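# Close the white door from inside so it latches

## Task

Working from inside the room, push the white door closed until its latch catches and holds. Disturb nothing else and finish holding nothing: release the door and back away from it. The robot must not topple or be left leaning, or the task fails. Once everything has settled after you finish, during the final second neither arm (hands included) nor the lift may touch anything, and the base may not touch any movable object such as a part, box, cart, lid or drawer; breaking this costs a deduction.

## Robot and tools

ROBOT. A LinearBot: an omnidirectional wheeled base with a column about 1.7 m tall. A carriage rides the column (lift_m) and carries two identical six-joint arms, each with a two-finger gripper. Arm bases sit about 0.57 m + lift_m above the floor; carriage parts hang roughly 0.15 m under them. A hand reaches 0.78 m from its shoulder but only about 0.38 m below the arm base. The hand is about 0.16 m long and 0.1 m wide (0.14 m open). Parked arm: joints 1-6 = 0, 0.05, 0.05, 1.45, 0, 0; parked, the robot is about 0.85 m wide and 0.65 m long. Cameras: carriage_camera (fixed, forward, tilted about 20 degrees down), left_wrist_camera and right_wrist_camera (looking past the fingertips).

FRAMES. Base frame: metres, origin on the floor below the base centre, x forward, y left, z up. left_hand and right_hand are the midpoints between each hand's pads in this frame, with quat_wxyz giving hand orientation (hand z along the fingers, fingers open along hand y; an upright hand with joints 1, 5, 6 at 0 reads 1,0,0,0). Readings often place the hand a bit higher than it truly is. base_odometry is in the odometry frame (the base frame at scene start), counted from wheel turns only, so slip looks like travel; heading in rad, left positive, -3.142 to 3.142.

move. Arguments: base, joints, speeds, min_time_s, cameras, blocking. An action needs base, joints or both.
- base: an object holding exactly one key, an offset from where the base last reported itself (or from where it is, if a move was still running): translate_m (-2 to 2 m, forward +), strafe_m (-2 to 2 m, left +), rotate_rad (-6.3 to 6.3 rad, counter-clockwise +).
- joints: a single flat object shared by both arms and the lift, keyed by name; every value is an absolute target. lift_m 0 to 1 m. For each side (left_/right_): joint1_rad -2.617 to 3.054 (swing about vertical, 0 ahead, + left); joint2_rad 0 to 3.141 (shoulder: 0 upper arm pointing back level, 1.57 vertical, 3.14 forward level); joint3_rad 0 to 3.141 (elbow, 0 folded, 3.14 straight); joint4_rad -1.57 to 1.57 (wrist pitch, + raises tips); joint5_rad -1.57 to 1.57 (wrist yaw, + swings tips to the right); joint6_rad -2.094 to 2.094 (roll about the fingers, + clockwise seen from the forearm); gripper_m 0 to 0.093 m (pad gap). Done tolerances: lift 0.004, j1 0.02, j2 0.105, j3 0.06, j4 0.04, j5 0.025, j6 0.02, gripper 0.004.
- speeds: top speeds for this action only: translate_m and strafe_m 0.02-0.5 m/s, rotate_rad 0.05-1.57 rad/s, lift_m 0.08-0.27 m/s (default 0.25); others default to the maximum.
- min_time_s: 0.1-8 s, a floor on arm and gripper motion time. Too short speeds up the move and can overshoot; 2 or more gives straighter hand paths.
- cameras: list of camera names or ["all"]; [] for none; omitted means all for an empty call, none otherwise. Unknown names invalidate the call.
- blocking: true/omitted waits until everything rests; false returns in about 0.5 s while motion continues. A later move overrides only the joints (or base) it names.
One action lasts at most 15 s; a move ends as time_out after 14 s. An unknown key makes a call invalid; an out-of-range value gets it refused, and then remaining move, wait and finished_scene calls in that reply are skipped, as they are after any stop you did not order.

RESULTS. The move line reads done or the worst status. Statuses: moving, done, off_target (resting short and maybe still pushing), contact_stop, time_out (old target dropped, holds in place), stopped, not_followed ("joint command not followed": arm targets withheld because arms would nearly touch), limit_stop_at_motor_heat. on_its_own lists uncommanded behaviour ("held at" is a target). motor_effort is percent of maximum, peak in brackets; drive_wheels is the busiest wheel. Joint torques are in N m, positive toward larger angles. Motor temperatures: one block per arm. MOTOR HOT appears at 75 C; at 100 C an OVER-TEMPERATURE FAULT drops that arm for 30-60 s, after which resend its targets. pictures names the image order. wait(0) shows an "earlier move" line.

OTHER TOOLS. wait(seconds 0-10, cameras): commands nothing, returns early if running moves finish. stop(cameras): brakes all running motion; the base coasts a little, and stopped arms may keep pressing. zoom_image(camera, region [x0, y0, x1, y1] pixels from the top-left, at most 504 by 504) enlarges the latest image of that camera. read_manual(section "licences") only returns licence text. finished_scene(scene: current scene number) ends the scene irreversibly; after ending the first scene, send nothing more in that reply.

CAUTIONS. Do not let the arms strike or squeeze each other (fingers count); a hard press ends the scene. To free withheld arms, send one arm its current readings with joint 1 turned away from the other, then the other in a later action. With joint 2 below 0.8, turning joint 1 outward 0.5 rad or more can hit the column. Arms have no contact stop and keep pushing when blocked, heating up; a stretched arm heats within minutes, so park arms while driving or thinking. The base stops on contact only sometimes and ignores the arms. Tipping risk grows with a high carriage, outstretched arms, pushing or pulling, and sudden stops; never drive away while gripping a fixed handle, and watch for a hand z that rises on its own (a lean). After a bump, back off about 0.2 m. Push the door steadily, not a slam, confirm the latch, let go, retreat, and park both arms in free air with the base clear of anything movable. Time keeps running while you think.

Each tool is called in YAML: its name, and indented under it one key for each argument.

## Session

move:

Scene clock: 0.00 s.
Joint torques (N m): no reading
Motor temperatures (°C): left_arm=[30 33 36 29 28 30 27] | right_arm=[31 33 34 31 29 29 31]
base_odometry: x=+0.000 y=+0.000 heading=+0.000
base_status: not commanded
joint_positions: lift_m=+0.300 left_joint1_rad=-0.004 left_joint2_rad=+0.043 left_joint3_rad=+0.038 left_joint4_rad=+1.478 left_joint5_rad=-0.003 left_joint6_rad=-0.042 left_gripper_m=+0.09396 right_joint1_rad=-0.020 right_joint2_rad=+0.054 right_joint3_rad=+0.039 right_joint4_rad=+1.497 right_joint5_rad=+0.020 right_joint6_rad=+0.048 right_gripper_m=+0.09396
joint_status: not commanded
motor_effort: lift_m=+18 drive_wheels=+0
left_hand: x=+0.2411 y=+0.2976 z=+1.3111 quat_wxyz=(+0.999, -0.002, +0.049, -0.023) (m; base frame)
right_hand: x=+0.2395 y=-0.3011 z=+1.3116 quat_wxyz=(+0.999, +0.011, +0.044, +0.013) (m; base frame)
pictures: carriage_camera, left_wrist_camera, right_wrist_camera
Images, in order (width x height): carriage_camera 672x504, left_wrist_camera 672x504, right_wrist_camera 672x504.

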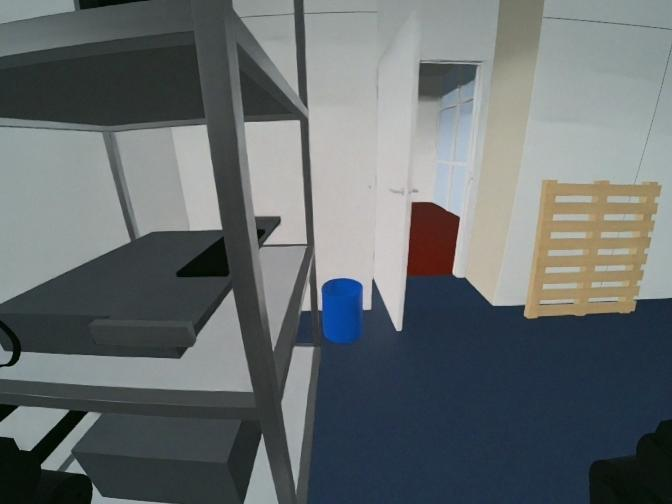

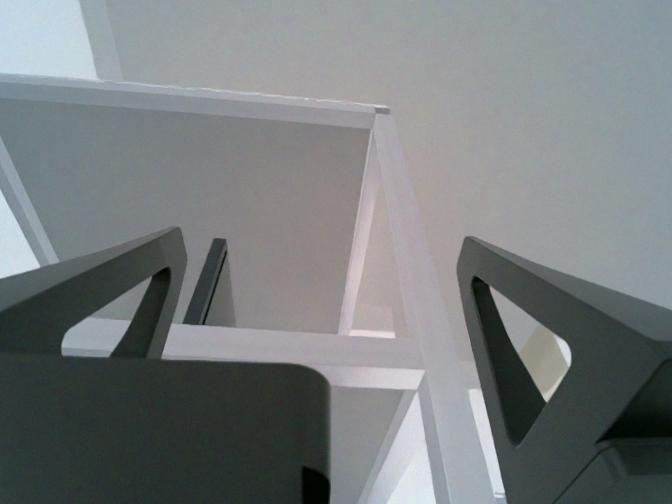

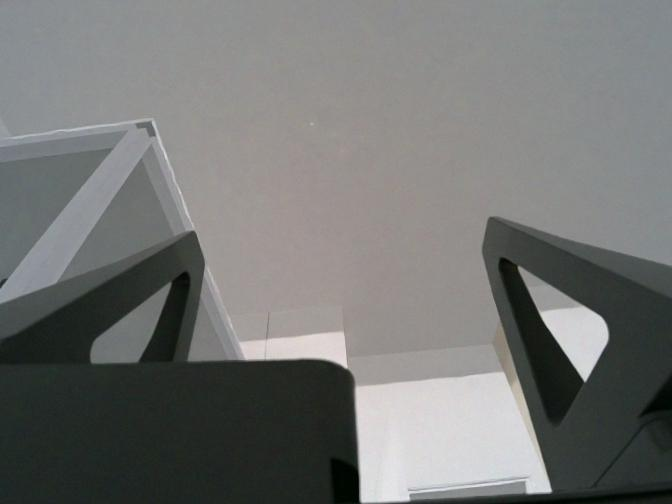

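move:
  base: {"strafe_m": -0.62}
  joints: {"lift_m":0.45}

move:
  base: {"translate_m": 0.83}
  joints: {"left_joint1_rad":0.0,"left_joint2_rad":2.14,"left_joint3_rad":1.555,"left_joint4_rad":0.587,"left_joint5_rad":0,"left_joint6_rad":0,"left_gripper_m":0.0,"right_gripper_m":0.0}
  min_time_s: 1.5
  cameras: ["carriage_camera"]

Scene clock: 44.63 s.
Joint torques (N m): left_arm=[-0.24 4.12 5.5 -0.17 0.12 0.05] | right_arm=[-0.18 3.95 5.78 -0.29 -0.1 -0.05]
move: done
base_odometry: x=-0.001 y=-0.620 heading=-0.001
base_status: done
joint_positions: lift_m=+0.450 left_joint1_rad=-0.003 left_joint2_rad=+0.043 left_joint3_rad=+0.038 left_joint4_rad=+1.478 left_joint5_rad=-0.003 left_joint6_rad=-0.042 left_gripper_m=+0.09396 right_joint1_rad=-0.019 right_joint2_rad=+0.054 right_joint3_rad=+0.039 right_joint4_rad=+1.497 right_joint5_rad=+0.020 right_joint6_rad=+0.048 right_gripper_m=+0.09396
joint_status: all done
motor_effort: lift_m=+17(21) drive_wheels=-2(20)
left_hand: x=+0.2411 y=+0.2976 z=+1.4612 quat_wxyz=(+0.999, -0.002, +0.049, -0.022) (m; base frame)
right_hand: x=+0.2395 y=-0.3011 z=+1.4617 quat_wxyz=(+0.999, +0.011, +0.044, +0.014) (m; base frame)
pictures: none

Scene clock: 48.57 s.
Joint torques (N m): left_arm=[0.1 -12.94 9.47 1.86 0.11 0.18] | right_arm=[-0.13 4.01 5.78 -0.24 -0.1 -0.04]
move: done
base_odometry: x=+0.829 y=-0.621 heading=-0.001
base_status: done
joint_positions: lift_m=+0.450 left_joint1_rad=-0.003 left_joint2_rad=+2.137 left_joint3_rad=+1.528 left_joint4_rad=+0.592 left_joint5_rad=-0.003 left_joint6_rad=-0.011 left_gripper_m=+0.00066 right_joint1_rad=-0.019 right_joint2_rad=+0.054 right_joint3_rad=+0.039 right_joint4_rad=+1.496 right_joint5_rad=+0.020 right_joint6_rad=+0.048 right_gripper_m=+0.00010
joint_status: all done
motor_effort: lift_m=+18(18) drive_wheels=+0(15)
left_hand: x=+0.8600 y=+0.2955 z=+1.2718 quat_wxyz=(+0.701, -0.004, +0.713, -0.004) (m; base frame)
right_hand: x=+0.2398 y=-0.3011 z=+1.4616 quat_wxyz=(+0.999, +0.011, +0.045, +0.014) (m; base frame)
pictures: carriage_camera
Images, in order (width x height): carriage_camera 672x504.

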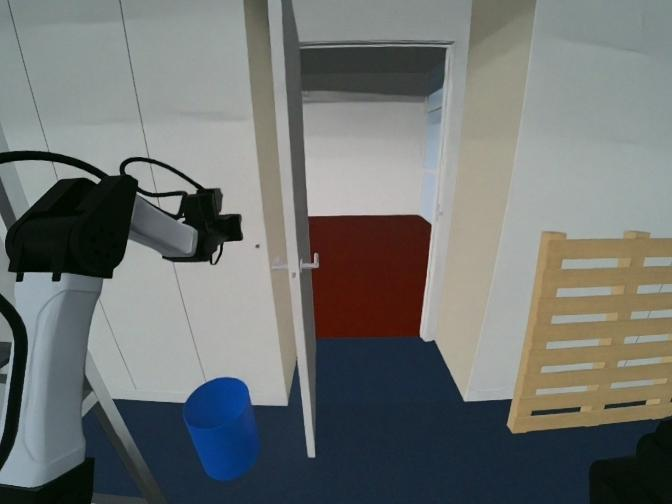

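move:
  base: {"translate_m": 0.44}
  speeds: {"translate_m": 0.4}

move:
  base: {"strafe_m": -0.36}
  speeds: {"strafe_m": 0.2}

move:
  base: {"translate_m": 0.15}
  joints: {"left_joint1_rad":-0.5}
  min_time_s: 2.2
  speeds: {"translate_m": 0.15}
  cameras: ["carriage_camera"]

move:
  joints: {"left_joint1_rad":0.0,"left_joint2_rad":0.05,"left_joint3_rad":0.05,"left_joint4_rad":1.45,"left_joint5_rad":0,"left_joint6_rad":0,"right_joint1_rad":0.1,"right_joint2_rad":2.14,"right_joint3_rad":1.555,"right_joint4_rad":0.587,"right_joint5_rad":0,"right_joint6_rad":0,"right_gripper_m":0.0}
  min_time_s: 1.8
  cameras: ["carriage_camera"]

Scene clock: 64.00 s.
Joint torques (N m): left_arm=[0.09 -13.12 9.39 1.95 0.12 0.15] | right_arm=[-0.14 3.95 5.82 -0.29 -0.09 -0.06]
Motor temperatures (°C): left_arm=[30 42 41 33 28 30 27] | right_arm=[30 34 36 31 29 29 31]
move: done
base_odometry: x=+1.269 y=-0.622 heading=-0.001
base_status: done
joint_positions: lift_m=+0.450 left_joint1_rad=-0.003 left_joint2_rad=+2.137 left_joint3_rad=+1.529 left_joint4_rad=+0.589 left_joint5_rad=-0.003 left_joint6_rad=-0.011 left_gripper_m=+0.00066 right_joint1_rad=-0.019 right_joint2_rad=+0.054 right_joint3_rad=+0.039 right_joint4_rad=+1.495 right_joint5_rad=+0.020 right_joint6_rad=+0.048 right_gripper_m=+0.00010
joint_status: not commanded
motor_effort: lift_m=+18(18) drive_wheels=+5(14)
left_hand: x=+0.8601 y=+0.2955 z=+1.2716 quat_wxyz=(+0.700, -0.004, +0.714, -0.004) (m; base frame)
right_hand: x=+0.2401 y=-0.3011 z=+1.4616 quat_wxyz=(+0.999, +0.011, +0.046, +0.014) (m; base frame)
pictures: none

Scene clock: 67.00 s.
Joint torques (N m): left_arm=[-0.14 -12.85 9.25 1.91 0.27 0.03] | right_arm=[-0.1 3.93 5.78 -0.25 -0.09 -0.04]
move: done
base_odometry: x=+1.269 y=-0.982 heading=-0.001
base_status: done
joint_positions: lift_m=+0.450 left_joint1_rad=+0.001 left_joint2_rad=+2.137 left_joint3_rad=+1.529 left_joint4_rad=+0.589 left_joint5_rad=-0.013 left_joint6_rad=+0.001 left_gripper_m=+0.00065 right_joint1_rad=-0.019 right_joint2_rad=+0.054 right_joint3_rad=+0.039 right_joint4_rad=+1.495 right_joint5_rad=+0.020 right_joint6_rad=+0.048 right_gripper_m=+0.00010
joint_status: not commanded
motor_effort: lift_m=+17(18) drive_wheels=+0(14)
left_hand: x=+0.8600 y=+0.3002 z=+1.2716 quat_wxyz=(+0.700, -0.005, +0.714, +0.005) (m; base frame)
right_hand: x=+0.2401 y=-0.3011 z=+1.4616 quat_wxyz=(+0.999, +0.011, +0.046, +0.014) (m; base frame)
pictures: none

Scene clock: 69.50 s.
Joint torques (N m): left_arm=[-0.2 -12.88 9.36 1.95 0.24 0.06] | right_arm=[-0.2 3.95 5.76 -0.28 -0.1 -0.05]
move: done
base_odometry: x=+1.419 y=-0.982 heading=-0.002
base_status: done
joint_positions: lift_m=+0.450 left_joint1_rad=-0.498 left_joint2_rad=+2.137 left_joint3_rad=+1.529 left_joint4_rad=+0.587 left_joint5_rad=-0.013 left_joint6_rad=+0.001 left_gripper_m=+0.00065 right_joint1_rad=-0.019 right_joint2_rad=+0.054 right_joint3_rad=+0.039 right_joint4_rad=+1.495 right_joint5_rad=+0.020 right_joint6_rad=+0.048 right_gripper_m=+0.00010
joint_status: all done
motor_effort: lift_m=+17(18) drive_wheels=-1(10)
left_hand: x=+0.7829 y=-0.0087 z=+1.2711 quat_wxyz=(+0.679, +0.172, +0.694, -0.168) (m; base frame)
right_hand: x=+0.2400 y=-0.3011 z=+1.4616 quat_wxyz=(+0.999, +0.011, +0.045, +0.014) (m; base frame)
pictures: carriage_camera
Images, in order (width x height): carriage_camera 672x504.

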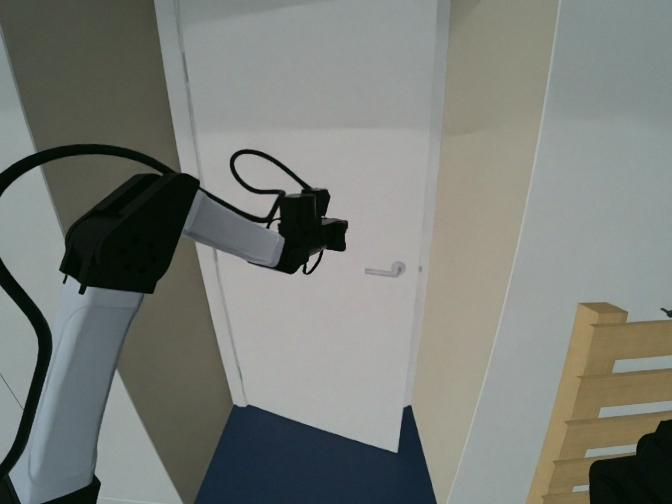

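Scene clock: 71.67 s.
Joint torques (N m): left_arm=[0.38 3.15 4.53 0.02 0.21 0.02] | right_arm=[0.51 -11.9 10.09 2.22 -0.19 -0.16]
move: done
base_odometry: x=+1.419 y=-0.982 heading=-0.002
base_status: not commanded
joint_positions: lift_m=+0.450 left_joint1_rad=-0.007 left_joint2_rad=+0.057 left_joint3_rad=+0.057 left_joint4_rad=+1.434 left_joint5_rad=-0.011 left_joint6_rad=+0.001 left_gripper_m=+0.00065 right_joint1_rad=+0.093 right_joint2_rad=+2.133 right_joint3_rad=+1.528 right_joint4_rad=+0.593 right_joint5_rad=+0.012 right_joint6_rad=+0.009 right_gripper_m=+0.00010
joint_status: all done
motor_effort: lift_m=+17(18) drive_wheels=-1(5)
left_hand: x=+0.2504 y=+0.2988 z=+1.4650 quat_wxyz=(+0.998, -0.005, +0.068, -0.003) (m; base frame)
right_hand: x=+0.8569 y=-0.2395 z=+1.2746 quat_wxyz=(+0.702, -0.026, +0.711, +0.031) (m; base frame)
pictures: carriage_camera
Images, in order (width x height): carriage_camera 672x504.

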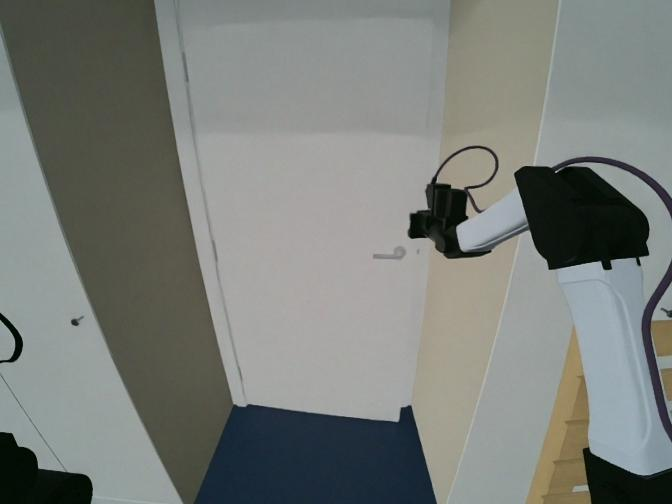

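move:
  base: {"translate_m": 0.49}
  speeds: {"translate_m": 0.15}
  cameras: ["carriage_camera"]

move:
  base: {"translate_m": -0.4}
  speeds: {"translate_m": 0.3}
  cameras: ["carriage_camera"]

zoom_image:
  camera: "carriage_camera"
  region: [340, 200, 500, 440]

move:
  joints: {"right_joint1_rad":0.0,"right_joint2_rad":0.05,"right_joint3_rad":0.05,"right_joint4_rad":1.45,"right_joint5_rad":0,"right_joint6_rad":0}
  min_time_s: 1.5

Scene clock: 84.93 s.
Joint torques (N m): left_arm=[0.43 3.43 4.83 -0.08 0.23 0.02] | right_arm=[-0.84 13.61 16.43 7.69 -0.03 -0.14]
Motor temperatures (°C): left_arm=[30 40 41 32 28 30 28] | right_arm=[30 41 39 38 29 29 31]
move: done
base_odometry: x=+1.909 y=-0.983 heading=-0.002
base_status: done
joint_positions: lift_m=+0.450 left_joint1_rad=-0.007 left_joint2_rad=+0.054 left_joint3_rad=+0.055 left_joint4_rad=+1.449 left_joint5_rad=-0.011 left_joint6_rad=+0.001 left_gripper_m=+0.00065 right_joint1_rad=+0.107 right_joint2_rad=+1.864 right_joint3_rad=+1.466 right_joint4_rad=+0.024 right_joint5_rad=-0.006 right_joint6_rad=+0.008 right_gripper_m=+0.00010
joint_status: not commanded
motor_effort: lift_m=+17(18) drive_wheels=+26(33)
left_hand: x=+0.2465 y=+0.2988 z=+1.4650 quat_wxyz=(+0.998, -0.005, +0.061, -0.003) (m; base frame)
right_hand: x=+0.7879 y=-0.2343 z=+1.2668 quat_wxyz=(+0.562, -0.043, +0.825, +0.035) (m; base frame)
pictures: carriage_camera
Images, in order (width x height): carriage_camera 672x504.

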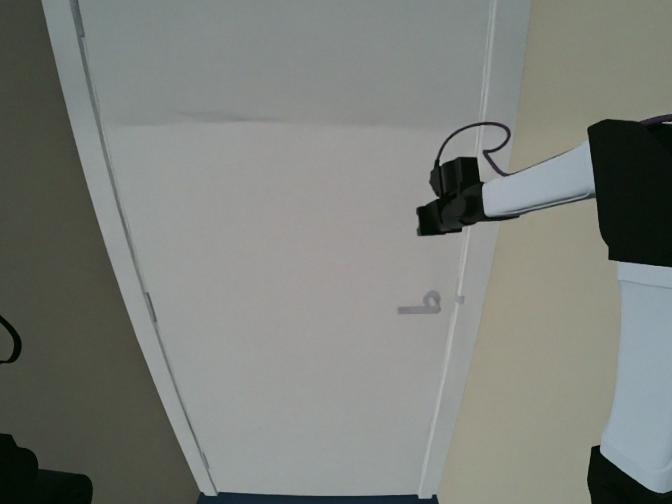

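Scene clock: 87.83 s.
Joint torques (N m): left_arm=[0.35 3.34 4.92 -0.16 0.25 0.03] | right_arm=[-0.73 -12.83 9.85 2.46 -0.09 -0.14]
move: done
base_odometry: x=+1.509 y=-0.983 heading=-0.002
base_status: done
joint_positions: lift_m=+0.450 left_joint1_rad=-0.007 left_joint2_rad=+0.054 left_joint3_rad=+0.054 left_joint4_rad=+1.448 left_joint5_rad=-0.010 left_joint6_rad=+0.001 left_gripper_m=+0.00064 right_joint1_rad=+0.107 right_joint2_rad=+2.141 right_joint3_rad=+1.532 right_joint4_rad=+0.577 right_joint5_rad=+0.004 right_joint6_rad=+0.008 right_gripper_m=+0.00010
joint_status: not commanded
motor_effort: lift_m=+17(18) drive_wheels=-5(18)
left_hand: x=+0.2468 y=+0.2987 z=+1.4646 quat_wxyz=(+0.998, -0.005, +0.061, -0.003) (m; base frame)
right_hand: x=+0.8572 y=-0.2292 z=+1.2671 quat_wxyz=(+0.694, -0.034, +0.718, +0.038) (m; base frame)
pictures: carriage_camera
Images, in order (width x height): carriage_camera 672x504.

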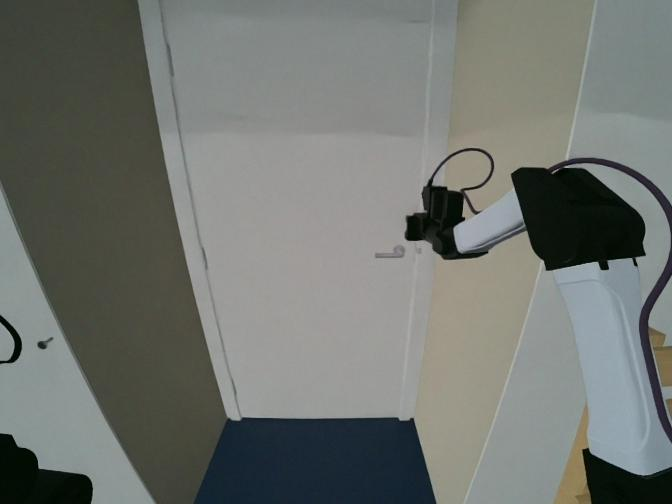

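Scaled by 2.100 from the camera's 672x504 image, which has a finer 960x720 frame.

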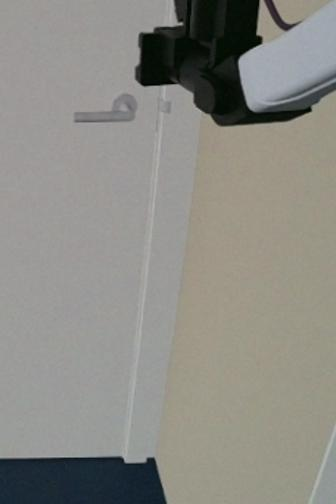

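Scene clock: 89.70 s.
Joint torques (N m): left_arm=[0.4 3.33 4.83 -0.1 0.23 0.03] | right_arm=[-0.94 3.06 4.81 -0.08 -0.1 -0.15]
move: done
base_odometry: x=+1.509 y=-0.983 heading=-0.002
base_status: not commanded
joint_positions: lift_m=+0.450 left_joint1_rad=-0.007 left_joint2_rad=+0.054 left_joint3_rad=+0.054 left_joint4_rad=+1.448 left_joint5_rad=-0.010 left_joint6_rad=+0.001 left_gripper_m=+0.00064 right_joint1_rad=+0.009 right_joint2_rad=+0.057 right_joint3_rad=+0.058 right_joint4_rad=+1.438 right_joint5_rad=+0.004 right_joint6_rad=+0.008 right_gripper_m=+0.00010
joint_status: all done
motor_effort: lift_m=+18(18) drive_wheels=-2(7)
left_hand: x=+0.2468 y=+0.2987 z=+1.4646 quat_wxyz=(+0.998, -0.005, +0.061, -0.003) (m; base frame)
right_hand: x=+0.2491 y=-0.2976 z=+1.4654 quat_wxyz=(+0.998, +0.002, +0.066, +0.008) (m; base frame)
pictures: none

Same appearance as before, and a harder push than in scene 1.

finished_scene:
  scene: 2

The scene is finished: the task was done.


## Next scene

The same job, from a new start.

move:
  cameras: ["carriage_camera"]

Scene clock: 0.00 s.
Joint torques (N m): no reading
Motor temperatures (°C): left_arm=[29 32 34 29 27 30 27] | right_arm=[30 31 32 29 29 29 31]
base_odometry: x=+0.000 y=+0.000 heading=+0.000
base_status: not commanded
joint_positions: lift_m=+0.300 left_joint1_rad=-0.008 left_joint2_rad=+0.051 left_joint3_rad=+0.041 left_joint4_rad=+1.440 left_joint5_rad=+0.011 left_joint6_rad=+0.011 left_gripper_m=+0.09396 right_joint1_rad=+0.018 right_joint2_rad=+0.067 right_joint3_rad=+0.063 right_joint4_rad=+1.446 right_joint5_rad=+0.039 right_joint6_rad=-0.006 right_gripper_m=+0.09396
joint_status: not commanded
motor_effort: lift_m=+18 drive_wheels=+1
left_hand: x=+0.2522 y=+0.2949 z=+1.3106 quat_wxyz=(+0.997, +0.006, +0.071, +0.001) (m; base frame)
right_hand: x=+0.2488 y=-0.3033 z=+1.3166 quat_wxyz=(+0.998, +0.018, +0.064, +0.005) (m; base frame)
pictures: carriage_camera
Images, in order (width x height): carriage_camera 672x504.

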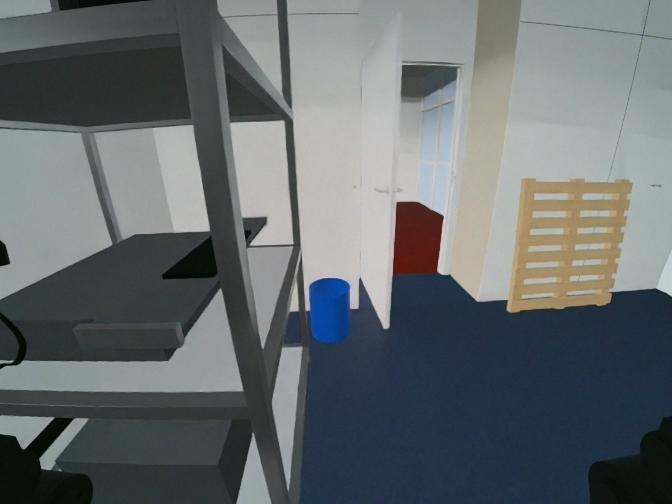

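move:
  base: {"strafe_m": -0.58}
  joints: {"lift_m":0.45}

move:
  base: {"translate_m": 0.85}
  joints: {"left_joint1_rad":0.0,"left_joint2_rad":2.14,"left_joint3_rad":1.555,"left_joint4_rad":0.587,"left_joint5_rad":0,"left_joint6_rad":0,"left_gripper_m":0.0,"right_gripper_m":0.0}
  min_time_s: 1.5
  cameras: ["carriage_camera"]

Scene clock: 14.00 s.
Joint torques (N m): left_arm=[-0.12 3.92 5.55 -0.09 0.09 0.04] | right_arm=[-0.03 3.85 6.05 -0.2 -0.1 -0.06]
move: done
base_odometry: x=-0.001 y=-0.580 heading=-0.001
base_status: done
joint_positions: lift_m=+0.450 left_joint1_rad=-0.007 left_joint2_rad=+0.051 left_joint3_rad=+0.041 left_joint4_rad=+1.440 left_joint5_rad=+0.011 left_joint6_rad=+0.011 left_gripper_m=+0.09396 right_joint1_rad=+0.019 right_joint2_rad=+0.067 right_joint3_rad=+0.063 right_joint4_rad=+1.446 right_joint5_rad=+0.039 right_joint6_rad=-0.006 right_gripper_m=+0.09396
joint_status: all done
motor_effort: lift_m=+17(22) drive_wheels=-2(18)
left_hand: x=+0.2522 y=+0.2949 z=+1.4607 quat_wxyz=(+0.997, +0.006, +0.071, +0.001) (m; base frame)
right_hand: x=+0.2488 y=-0.3032 z=+1.4667 quat_wxyz=(+0.998, +0.018, +0.064, +0.005) (m; base frame)
pictures: none

Scene clock: 17.97 s.
Joint torques (N m): left_arm=[0.53 -12.79 9.33 1.98 0 -0.05] | right_arm=[-0.18 3.89 6.08 -0.18 -0.09 -0.05]
move: done
base_odometry: x=+0.849 y=-0.581 heading=-0.001
base_status: done
joint_positions: lift_m=+0.450 left_joint1_rad=-0.007 left_joint2_rad=+2.137 left_joint3_rad=+1.527 left_joint4_rad=+0.589 left_joint5_rad=+0.011 left_joint6_rad=+0.010 left_gripper_m=+0.00066 right_joint1_rad=+0.019 right_joint2_rad=+0.067 right_joint3_rad=+0.063 right_joint4_rad=+1.445 right_joint5_rad=+0.039 right_joint6_rad=-0.006 right_gripper_m=+0.00010
joint_status: all done
motor_effort: lift_m=+17(18) drive_wheels=-3(17)
left_hand: x=+0.8599 y=+0.2904 z=+1.2705 quat_wxyz=(+0.700, +0.010, +0.714, -0.003) (m; base frame)
right_hand: x=+0.2491 y=-0.3032 z=+1.4666 quat_wxyz=(+0.998, +0.018, +0.065, +0.005) (m; base frame)
pictures: carriage_camera
Images, in order (width x height): carriage_camera 672x504.

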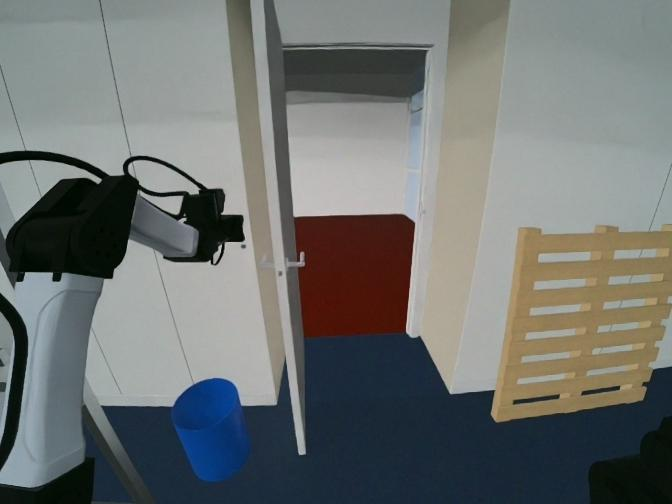

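move:
  base: {"rotate_rad": 0.05}

move:
  base: {"translate_m": 0.44}
  speeds: {"translate_m": 0.4}

move:
  base: {"strafe_m": -0.39}
  speeds: {"strafe_m": 0.2}

move:
  base: {"translate_m": 0.15}
  joints: {"left_joint1_rad":-0.5}
  min_time_s: 2.2
  speeds: {"translate_m": 0.15}

move:
  joints: {"left_joint1_rad":0.0,"left_joint2_rad":0.05,"left_joint3_rad":0.05,"left_joint4_rad":1.45,"left_joint5_rad":0,"left_joint6_rad":0,"right_joint1_rad":0.1,"right_joint2_rad":2.14,"right_joint3_rad":1.555,"right_joint4_rad":0.587,"right_joint5_rad":0,"right_joint6_rad":0,"right_gripper_m":0.0}
  min_time_s: 1.8
  cameras: ["carriage_camera"]

Scene clock: 35.17 s.
Joint torques (N m): left_arm=[-0.39 -12.85 9.44 1.96 -0.01 -0.04] | right_arm=[-0.16 3.84 6.06 -0.18 -0.11 -0.05]
Motor temperatures (°C): left_arm=[29 39 39 33 27 30 27] | right_arm=[30 33 34 29 29 29 31]
move: done
base_odometry: x=+0.850 y=-0.581 heading=+0.048
base_status: done
joint_positions: lift_m=+0.450 left_joint1_rad=+0.005 left_joint2_rad=+2.137 left_joint3_rad=+1.527 left_joint4_rad=+0.589 left_joint5_rad=+0.008 left_joint6_rad=+0.010 left_gripper_m=+0.00066 right_joint1_rad=+0.019 right_joint2_rad=+0.067 right_joint3_rad=+0.063 right_joint4_rad=+1.445 right_joint5_rad=+0.039 right_joint6_rad=-0.006 right_gripper_m=+0.00010
joint_status: not commanded
motor_effort: lift_m=+18(18) drive_wheels=-2(9)
left_hand: x=+0.8599 y=+0.2990 z=+1.2705 quat_wxyz=(+0.700, +0.005, +0.714, +0.002) (m; base frame)
right_hand: x=+0.2491 y=-0.3032 z=+1.4666 quat_wxyz=(+0.998, +0.018, +0.065, +0.005) (m; base frame)
pictures: none

Scene clock: 38.10 s.
Joint torques (N m): left_arm=[-0.61 -12.67 9.57 2 -0.03 -0.09] | right_arm=[-0.17 3.74 6.15 -0.22 -0.09 -0.04]
move: done
base_odometry: x=+1.289 y=-0.559 heading=+0.049
base_status: done
joint_positions: lift_m=+0.450 left_joint1_rad=+0.005 left_joint2_rad=+2.137 left_joint3_rad=+1.527 left_joint4_rad=+0.587 left_joint5_rad=+0.008 left_joint6_rad=+0.010 left_gripper_m=+0.00066 right_joint1_rad=+0.019 right_joint2_rad=+0.067 right_joint3_rad=+0.063 right_joint4_rad=+1.444 right_joint5_rad=+0.039 right_joint6_rad=-0.006 right_gripper_m=+0.00010
joint_status: not commanded
motor_effort: lift_m=+17(18) drive_wheels=-4(17)
left_hand: x=+0.8599 y=+0.2987 z=+1.2700 quat_wxyz=(+0.699, +0.005, +0.715, +0.002) (m; base frame)
right_hand: x=+0.2494 y=-0.3032 z=+1.4666 quat_wxyz=(+0.998, +0.018, +0.066, +0.005) (m; base frame)
pictures: none

Scene clock: 41.13 s.
Joint torques (N m): left_arm=[0.06 -12.74 9.32 2 0.27 0] | right_arm=[-0.18 3.85 6.06 -0.18 -0.09 -0.05]
move: done
base_odometry: x=+1.308 y=-0.949 heading=+0.049
base_status: done
joint_positions: lift_m=+0.450 left_joint1_rad=+0.000 left_joint2_rad=+2.137 left_joint3_rad=+1.527 left_joint4_rad=+0.587 left_joint5_rad=-0.013 left_joint6_rad=+0.005 left_gripper_m=+0.00065 right_joint1_rad=+0.019 right_joint2_rad=+0.067 right_joint3_rad=+0.063 right_joint4_rad=+1.444 right_joint5_rad=+0.039 right_joint6_rad=-0.006 right_gripper_m=+0.00010
joint_status: not commanded
motor_effort: lift_m=+17(18) drive_wheels=+0(14)
left_hand: x=+0.8599 y=+0.2995 z=+1.2701 quat_wxyz=(+0.699, -0.003, +0.715, +0.006) (m; base frame)
right_hand: x=+0.2494 y=-0.3032 z=+1.4666 quat_wxyz=(+0.998, +0.018, +0.066, +0.005) (m; base frame)
pictures: none

Scene clock: 43.63 s.
Joint torques (N m): left_arm=[-0.18 -12.78 9.26 2 0.27 -0.01] | right_arm=[-0.18 3.78 6.05 -0.18 -0.09 -0.06]
move: done
base_odometry: x=+1.458 y=-0.942 heading=+0.049
base_status: done
joint_positions: lift_m=+0.450 left_joint1_rad=-0.499 left_joint2_rad=+2.137 left_joint3_rad=+1.527 left_joint4_rad=+0.586 left_joint5_rad=-0.013 left_joint6_rad=+0.005 left_gripper_m=+0.00064 right_joint1_rad=+0.019 right_joint2_rad=+0.067 right_joint3_rad=+0.063 right_joint4_rad=+1.444 right_joint5_rad=+0.039 right_joint6_rad=-0.006 right_gripper_m=+0.00010
joint_status: all done
motor_effort: lift_m=+18(18) drive_wheels=-1(12)
left_hand: x=+0.7823 y=-0.0096 z=+1.2698 quat_wxyz=(+0.678, +0.174, +0.694, -0.166) (m; base frame)
right_hand: x=+0.2494 y=-0.3032 z=+1.4666 quat_wxyz=(+0.998, +0.018, +0.066, +0.005) (m; base frame)
pictures: none

Scene clock: 45.80 s.
Joint torques (N m): left_arm=[0.42 3.11 4.56 0.07 0.21 -0.01] | right_arm=[0.58 -11.63 10.47 2.16 -0.21 0.03]
move: done
base_odometry: x=+1.458 y=-0.942 heading=+0.049
base_status: not commanded
joint_positions: lift_m=+0.450 left_joint1_rad=-0.006 left_joint2_rad=+0.057 left_joint3_rad=+0.057 left_joint4_rad=+1.434 left_joint5_rad=-0.011 left_joint6_rad=+0.005 left_gripper_m=+0.00064 right_joint1_rad=+0.093 right_joint2_rad=+2.133 right_joint3_rad=+1.527 right_joint4_rad=+0.593 right_joint5_rad=+0.013 right_joint6_rad=-0.006 right_gripper_m=+0.00010
joint_status: all done
motor_effort: lift_m=+18(18) drive_wheels=+3(6)
left_hand: x=+0.2503 y=+0.2989 z=+1.4650 quat_wxyz=(+0.998, -0.005, +0.068, +0.000) (m; base frame)
right_hand: x=+0.8568 y=-0.2395 z=+1.2742 quat_wxyz=(+0.702, -0.031, +0.711, +0.026) (m; base frame)
pictures: carriage_camera
Images, in order (width x height): carriage_camera 672x504.

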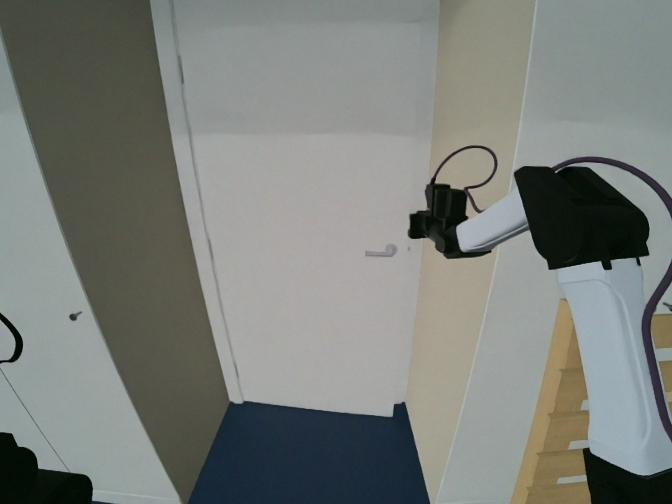

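move:
  base: {"translate_m": 0.49}
  speeds: {"translate_m": 0.15}
  cameras: ["carriage_camera"]

move:
  base: {"translate_m": -0.4}
  speeds: {"translate_m": 0.3}

move:
  joints: {"right_joint1_rad":0.0,"right_joint2_rad":0.05,"right_joint3_rad":0.05,"right_joint4_rad":1.45,"right_joint5_rad":0,"right_joint6_rad":0}
  min_time_s: 1.5
  cameras: ["carriage_camera"]

zoom_image:
  camera: "carriage_camera"
  region: [340, 200, 500, 440]

Scene clock: 62.60 s.
Joint torques (N m): left_arm=[0.35 3.38 4.68 -0.12 0.19 0.02] | right_arm=[-0.31 7.9 17.39 6.56 -0.21 0]
Motor temperatures (°C): left_arm=[30 38 39 32 28 30 28] | right_arm=[30 41 36 35 29 29 31]
move: done
base_odometry: x=+1.947 y=-0.918 heading=+0.048
base_status: done
joint_positions: lift_m=+0.450 left_joint1_rad=-0.006 left_joint2_rad=+0.054 left_joint3_rad=+0.055 left_joint4_rad=+1.450 left_joint5_rad=-0.009 left_joint6_rad=+0.005 left_gripper_m=+0.00064 right_joint1_rad=+0.102 right_joint2_rad=+1.926 right_joint3_rad=+1.459 right_joint4_rad=+0.193 right_joint5_rad=+0.015 right_joint6_rad=-0.005 right_gripper_m=+0.00010
joint_status: not commanded
motor_effort: lift_m=+18(18) drive_wheels=+18(27)
left_hand: x=+0.2463 y=+0.2986 z=+1.4648 quat_wxyz=(+0.998, -0.004, +0.060, +0.000) (m; base frame)
right_hand: x=+0.8086 y=-0.2387 z=+1.2677 quat_wxyz=(+0.603, -0.038, +0.796, +0.024) (m; base frame)
pictures: carriage_camera
Images, in order (width x height): carriage_camera 672x504.

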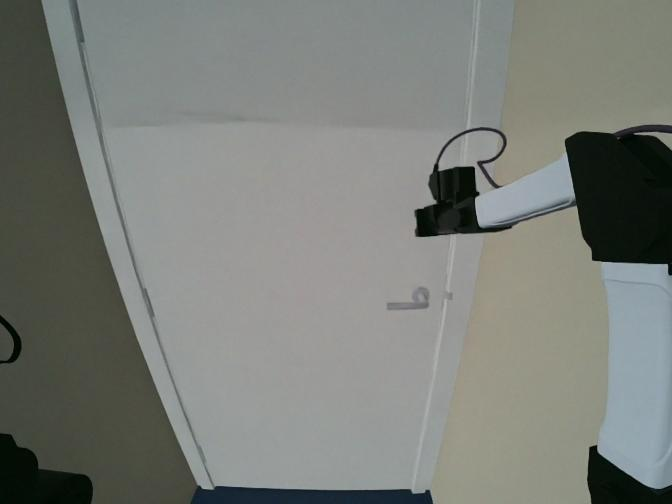

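Scene clock: 65.47 s.
Joint torques (N m): left_arm=[0.34 3.28 4.7 -0.12 0.24 -0.01] | right_arm=[-0.32 -11.97 10.39 2.29 -0.2 0.01]
move: done
base_odometry: x=+1.548 y=-0.938 heading=+0.049
base_status: done
joint_positions: lift_m=+0.450 left_joint1_rad=-0.006 left_joint2_rad=+0.054 left_joint3_rad=+0.054 left_joint4_rad=+1.451 left_joint5_rad=-0.009 left_joint6_rad=+0.005 left_gripper_m=+0.00064 right_joint1_rad=+0.102 right_joint2_rad=+2.137 right_joint3_rad=+1.529 right_joint4_rad=+0.582 right_joint5_rad=+0.012 right_joint6_rad=-0.005 right_gripper_m=+0.00010
joint_status: not commanded
motor_effort: lift_m=+17(18) drive_wheels=-2(14)
left_hand: x=+0.2463 y=+0.2986 z=+1.4647 quat_wxyz=(+0.998, -0.004, +0.060, +0.000) (m; base frame)
right_hand: x=+0.8568 y=-0.2333 z=+1.2697 quat_wxyz=(+0.697, -0.034, +0.716, +0.030) (m; base frame)
pictures: none

Scene clock: 67.33 s.
Joint torques (N m): left_arm=[0.29 3.37 4.75 -0.13 0.22 -0.01] | right_arm=[-0.9 3.02 4.96 -0.1 -0.19 0.01]
move: done
base_odometry: x=+1.548 y=-0.938 heading=+0.049
base_status: not commanded
joint_positions: lift_m=+0.450 left_joint1_rad=-0.006 left_joint2_rad=+0.054 left_joint3_rad=+0.054 left_joint4_rad=+1.451 left_joint5_rad=-0.009 left_joint6_rad=+0.005 left_gripper_m=+0.00064 right_joint1_rad=+0.008 right_joint2_rad=+0.057 right_joint3_rad=+0.059 right_joint4_rad=+1.438 right_joint5_rad=+0.011 right_joint6_rad=-0.005 right_gripper_m=+0.00010
joint_status: all done
motor_effort: lift_m=+18(18) drive_wheels=+0(5)
left_hand: x=+0.2463 y=+0.2986 z=+1.4647 quat_wxyz=(+0.998, -0.004, +0.060, +0.000) (m; base frame)
right_hand: x=+0.2488 y=-0.2988 z=+1.4657 quat_wxyz=(+0.998, +0.005, +0.065, +0.001) (m; base frame)
pictures: carriage_camera
Images, in order (width x height): carriage_camera 672x504.

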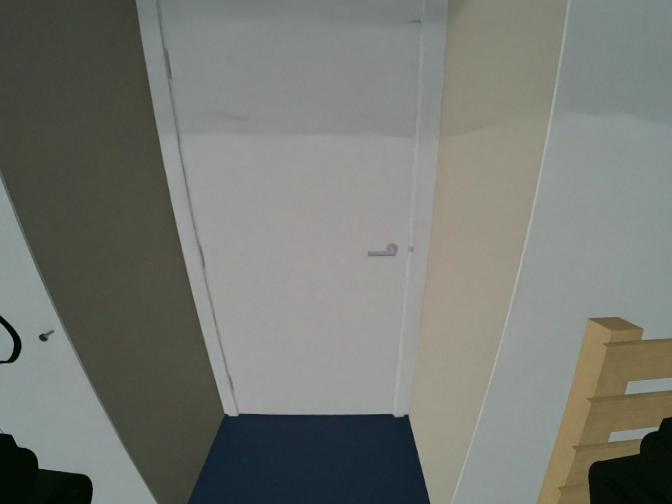

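Scaled by 2.100 from the camera's 672x504 image, which has a finer 960x720 frame.

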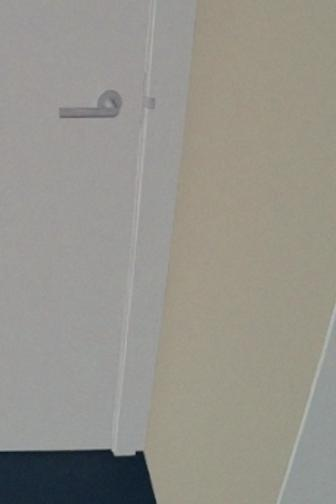

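finished_scene:
  scene: 3

The scene is finished: the task was done.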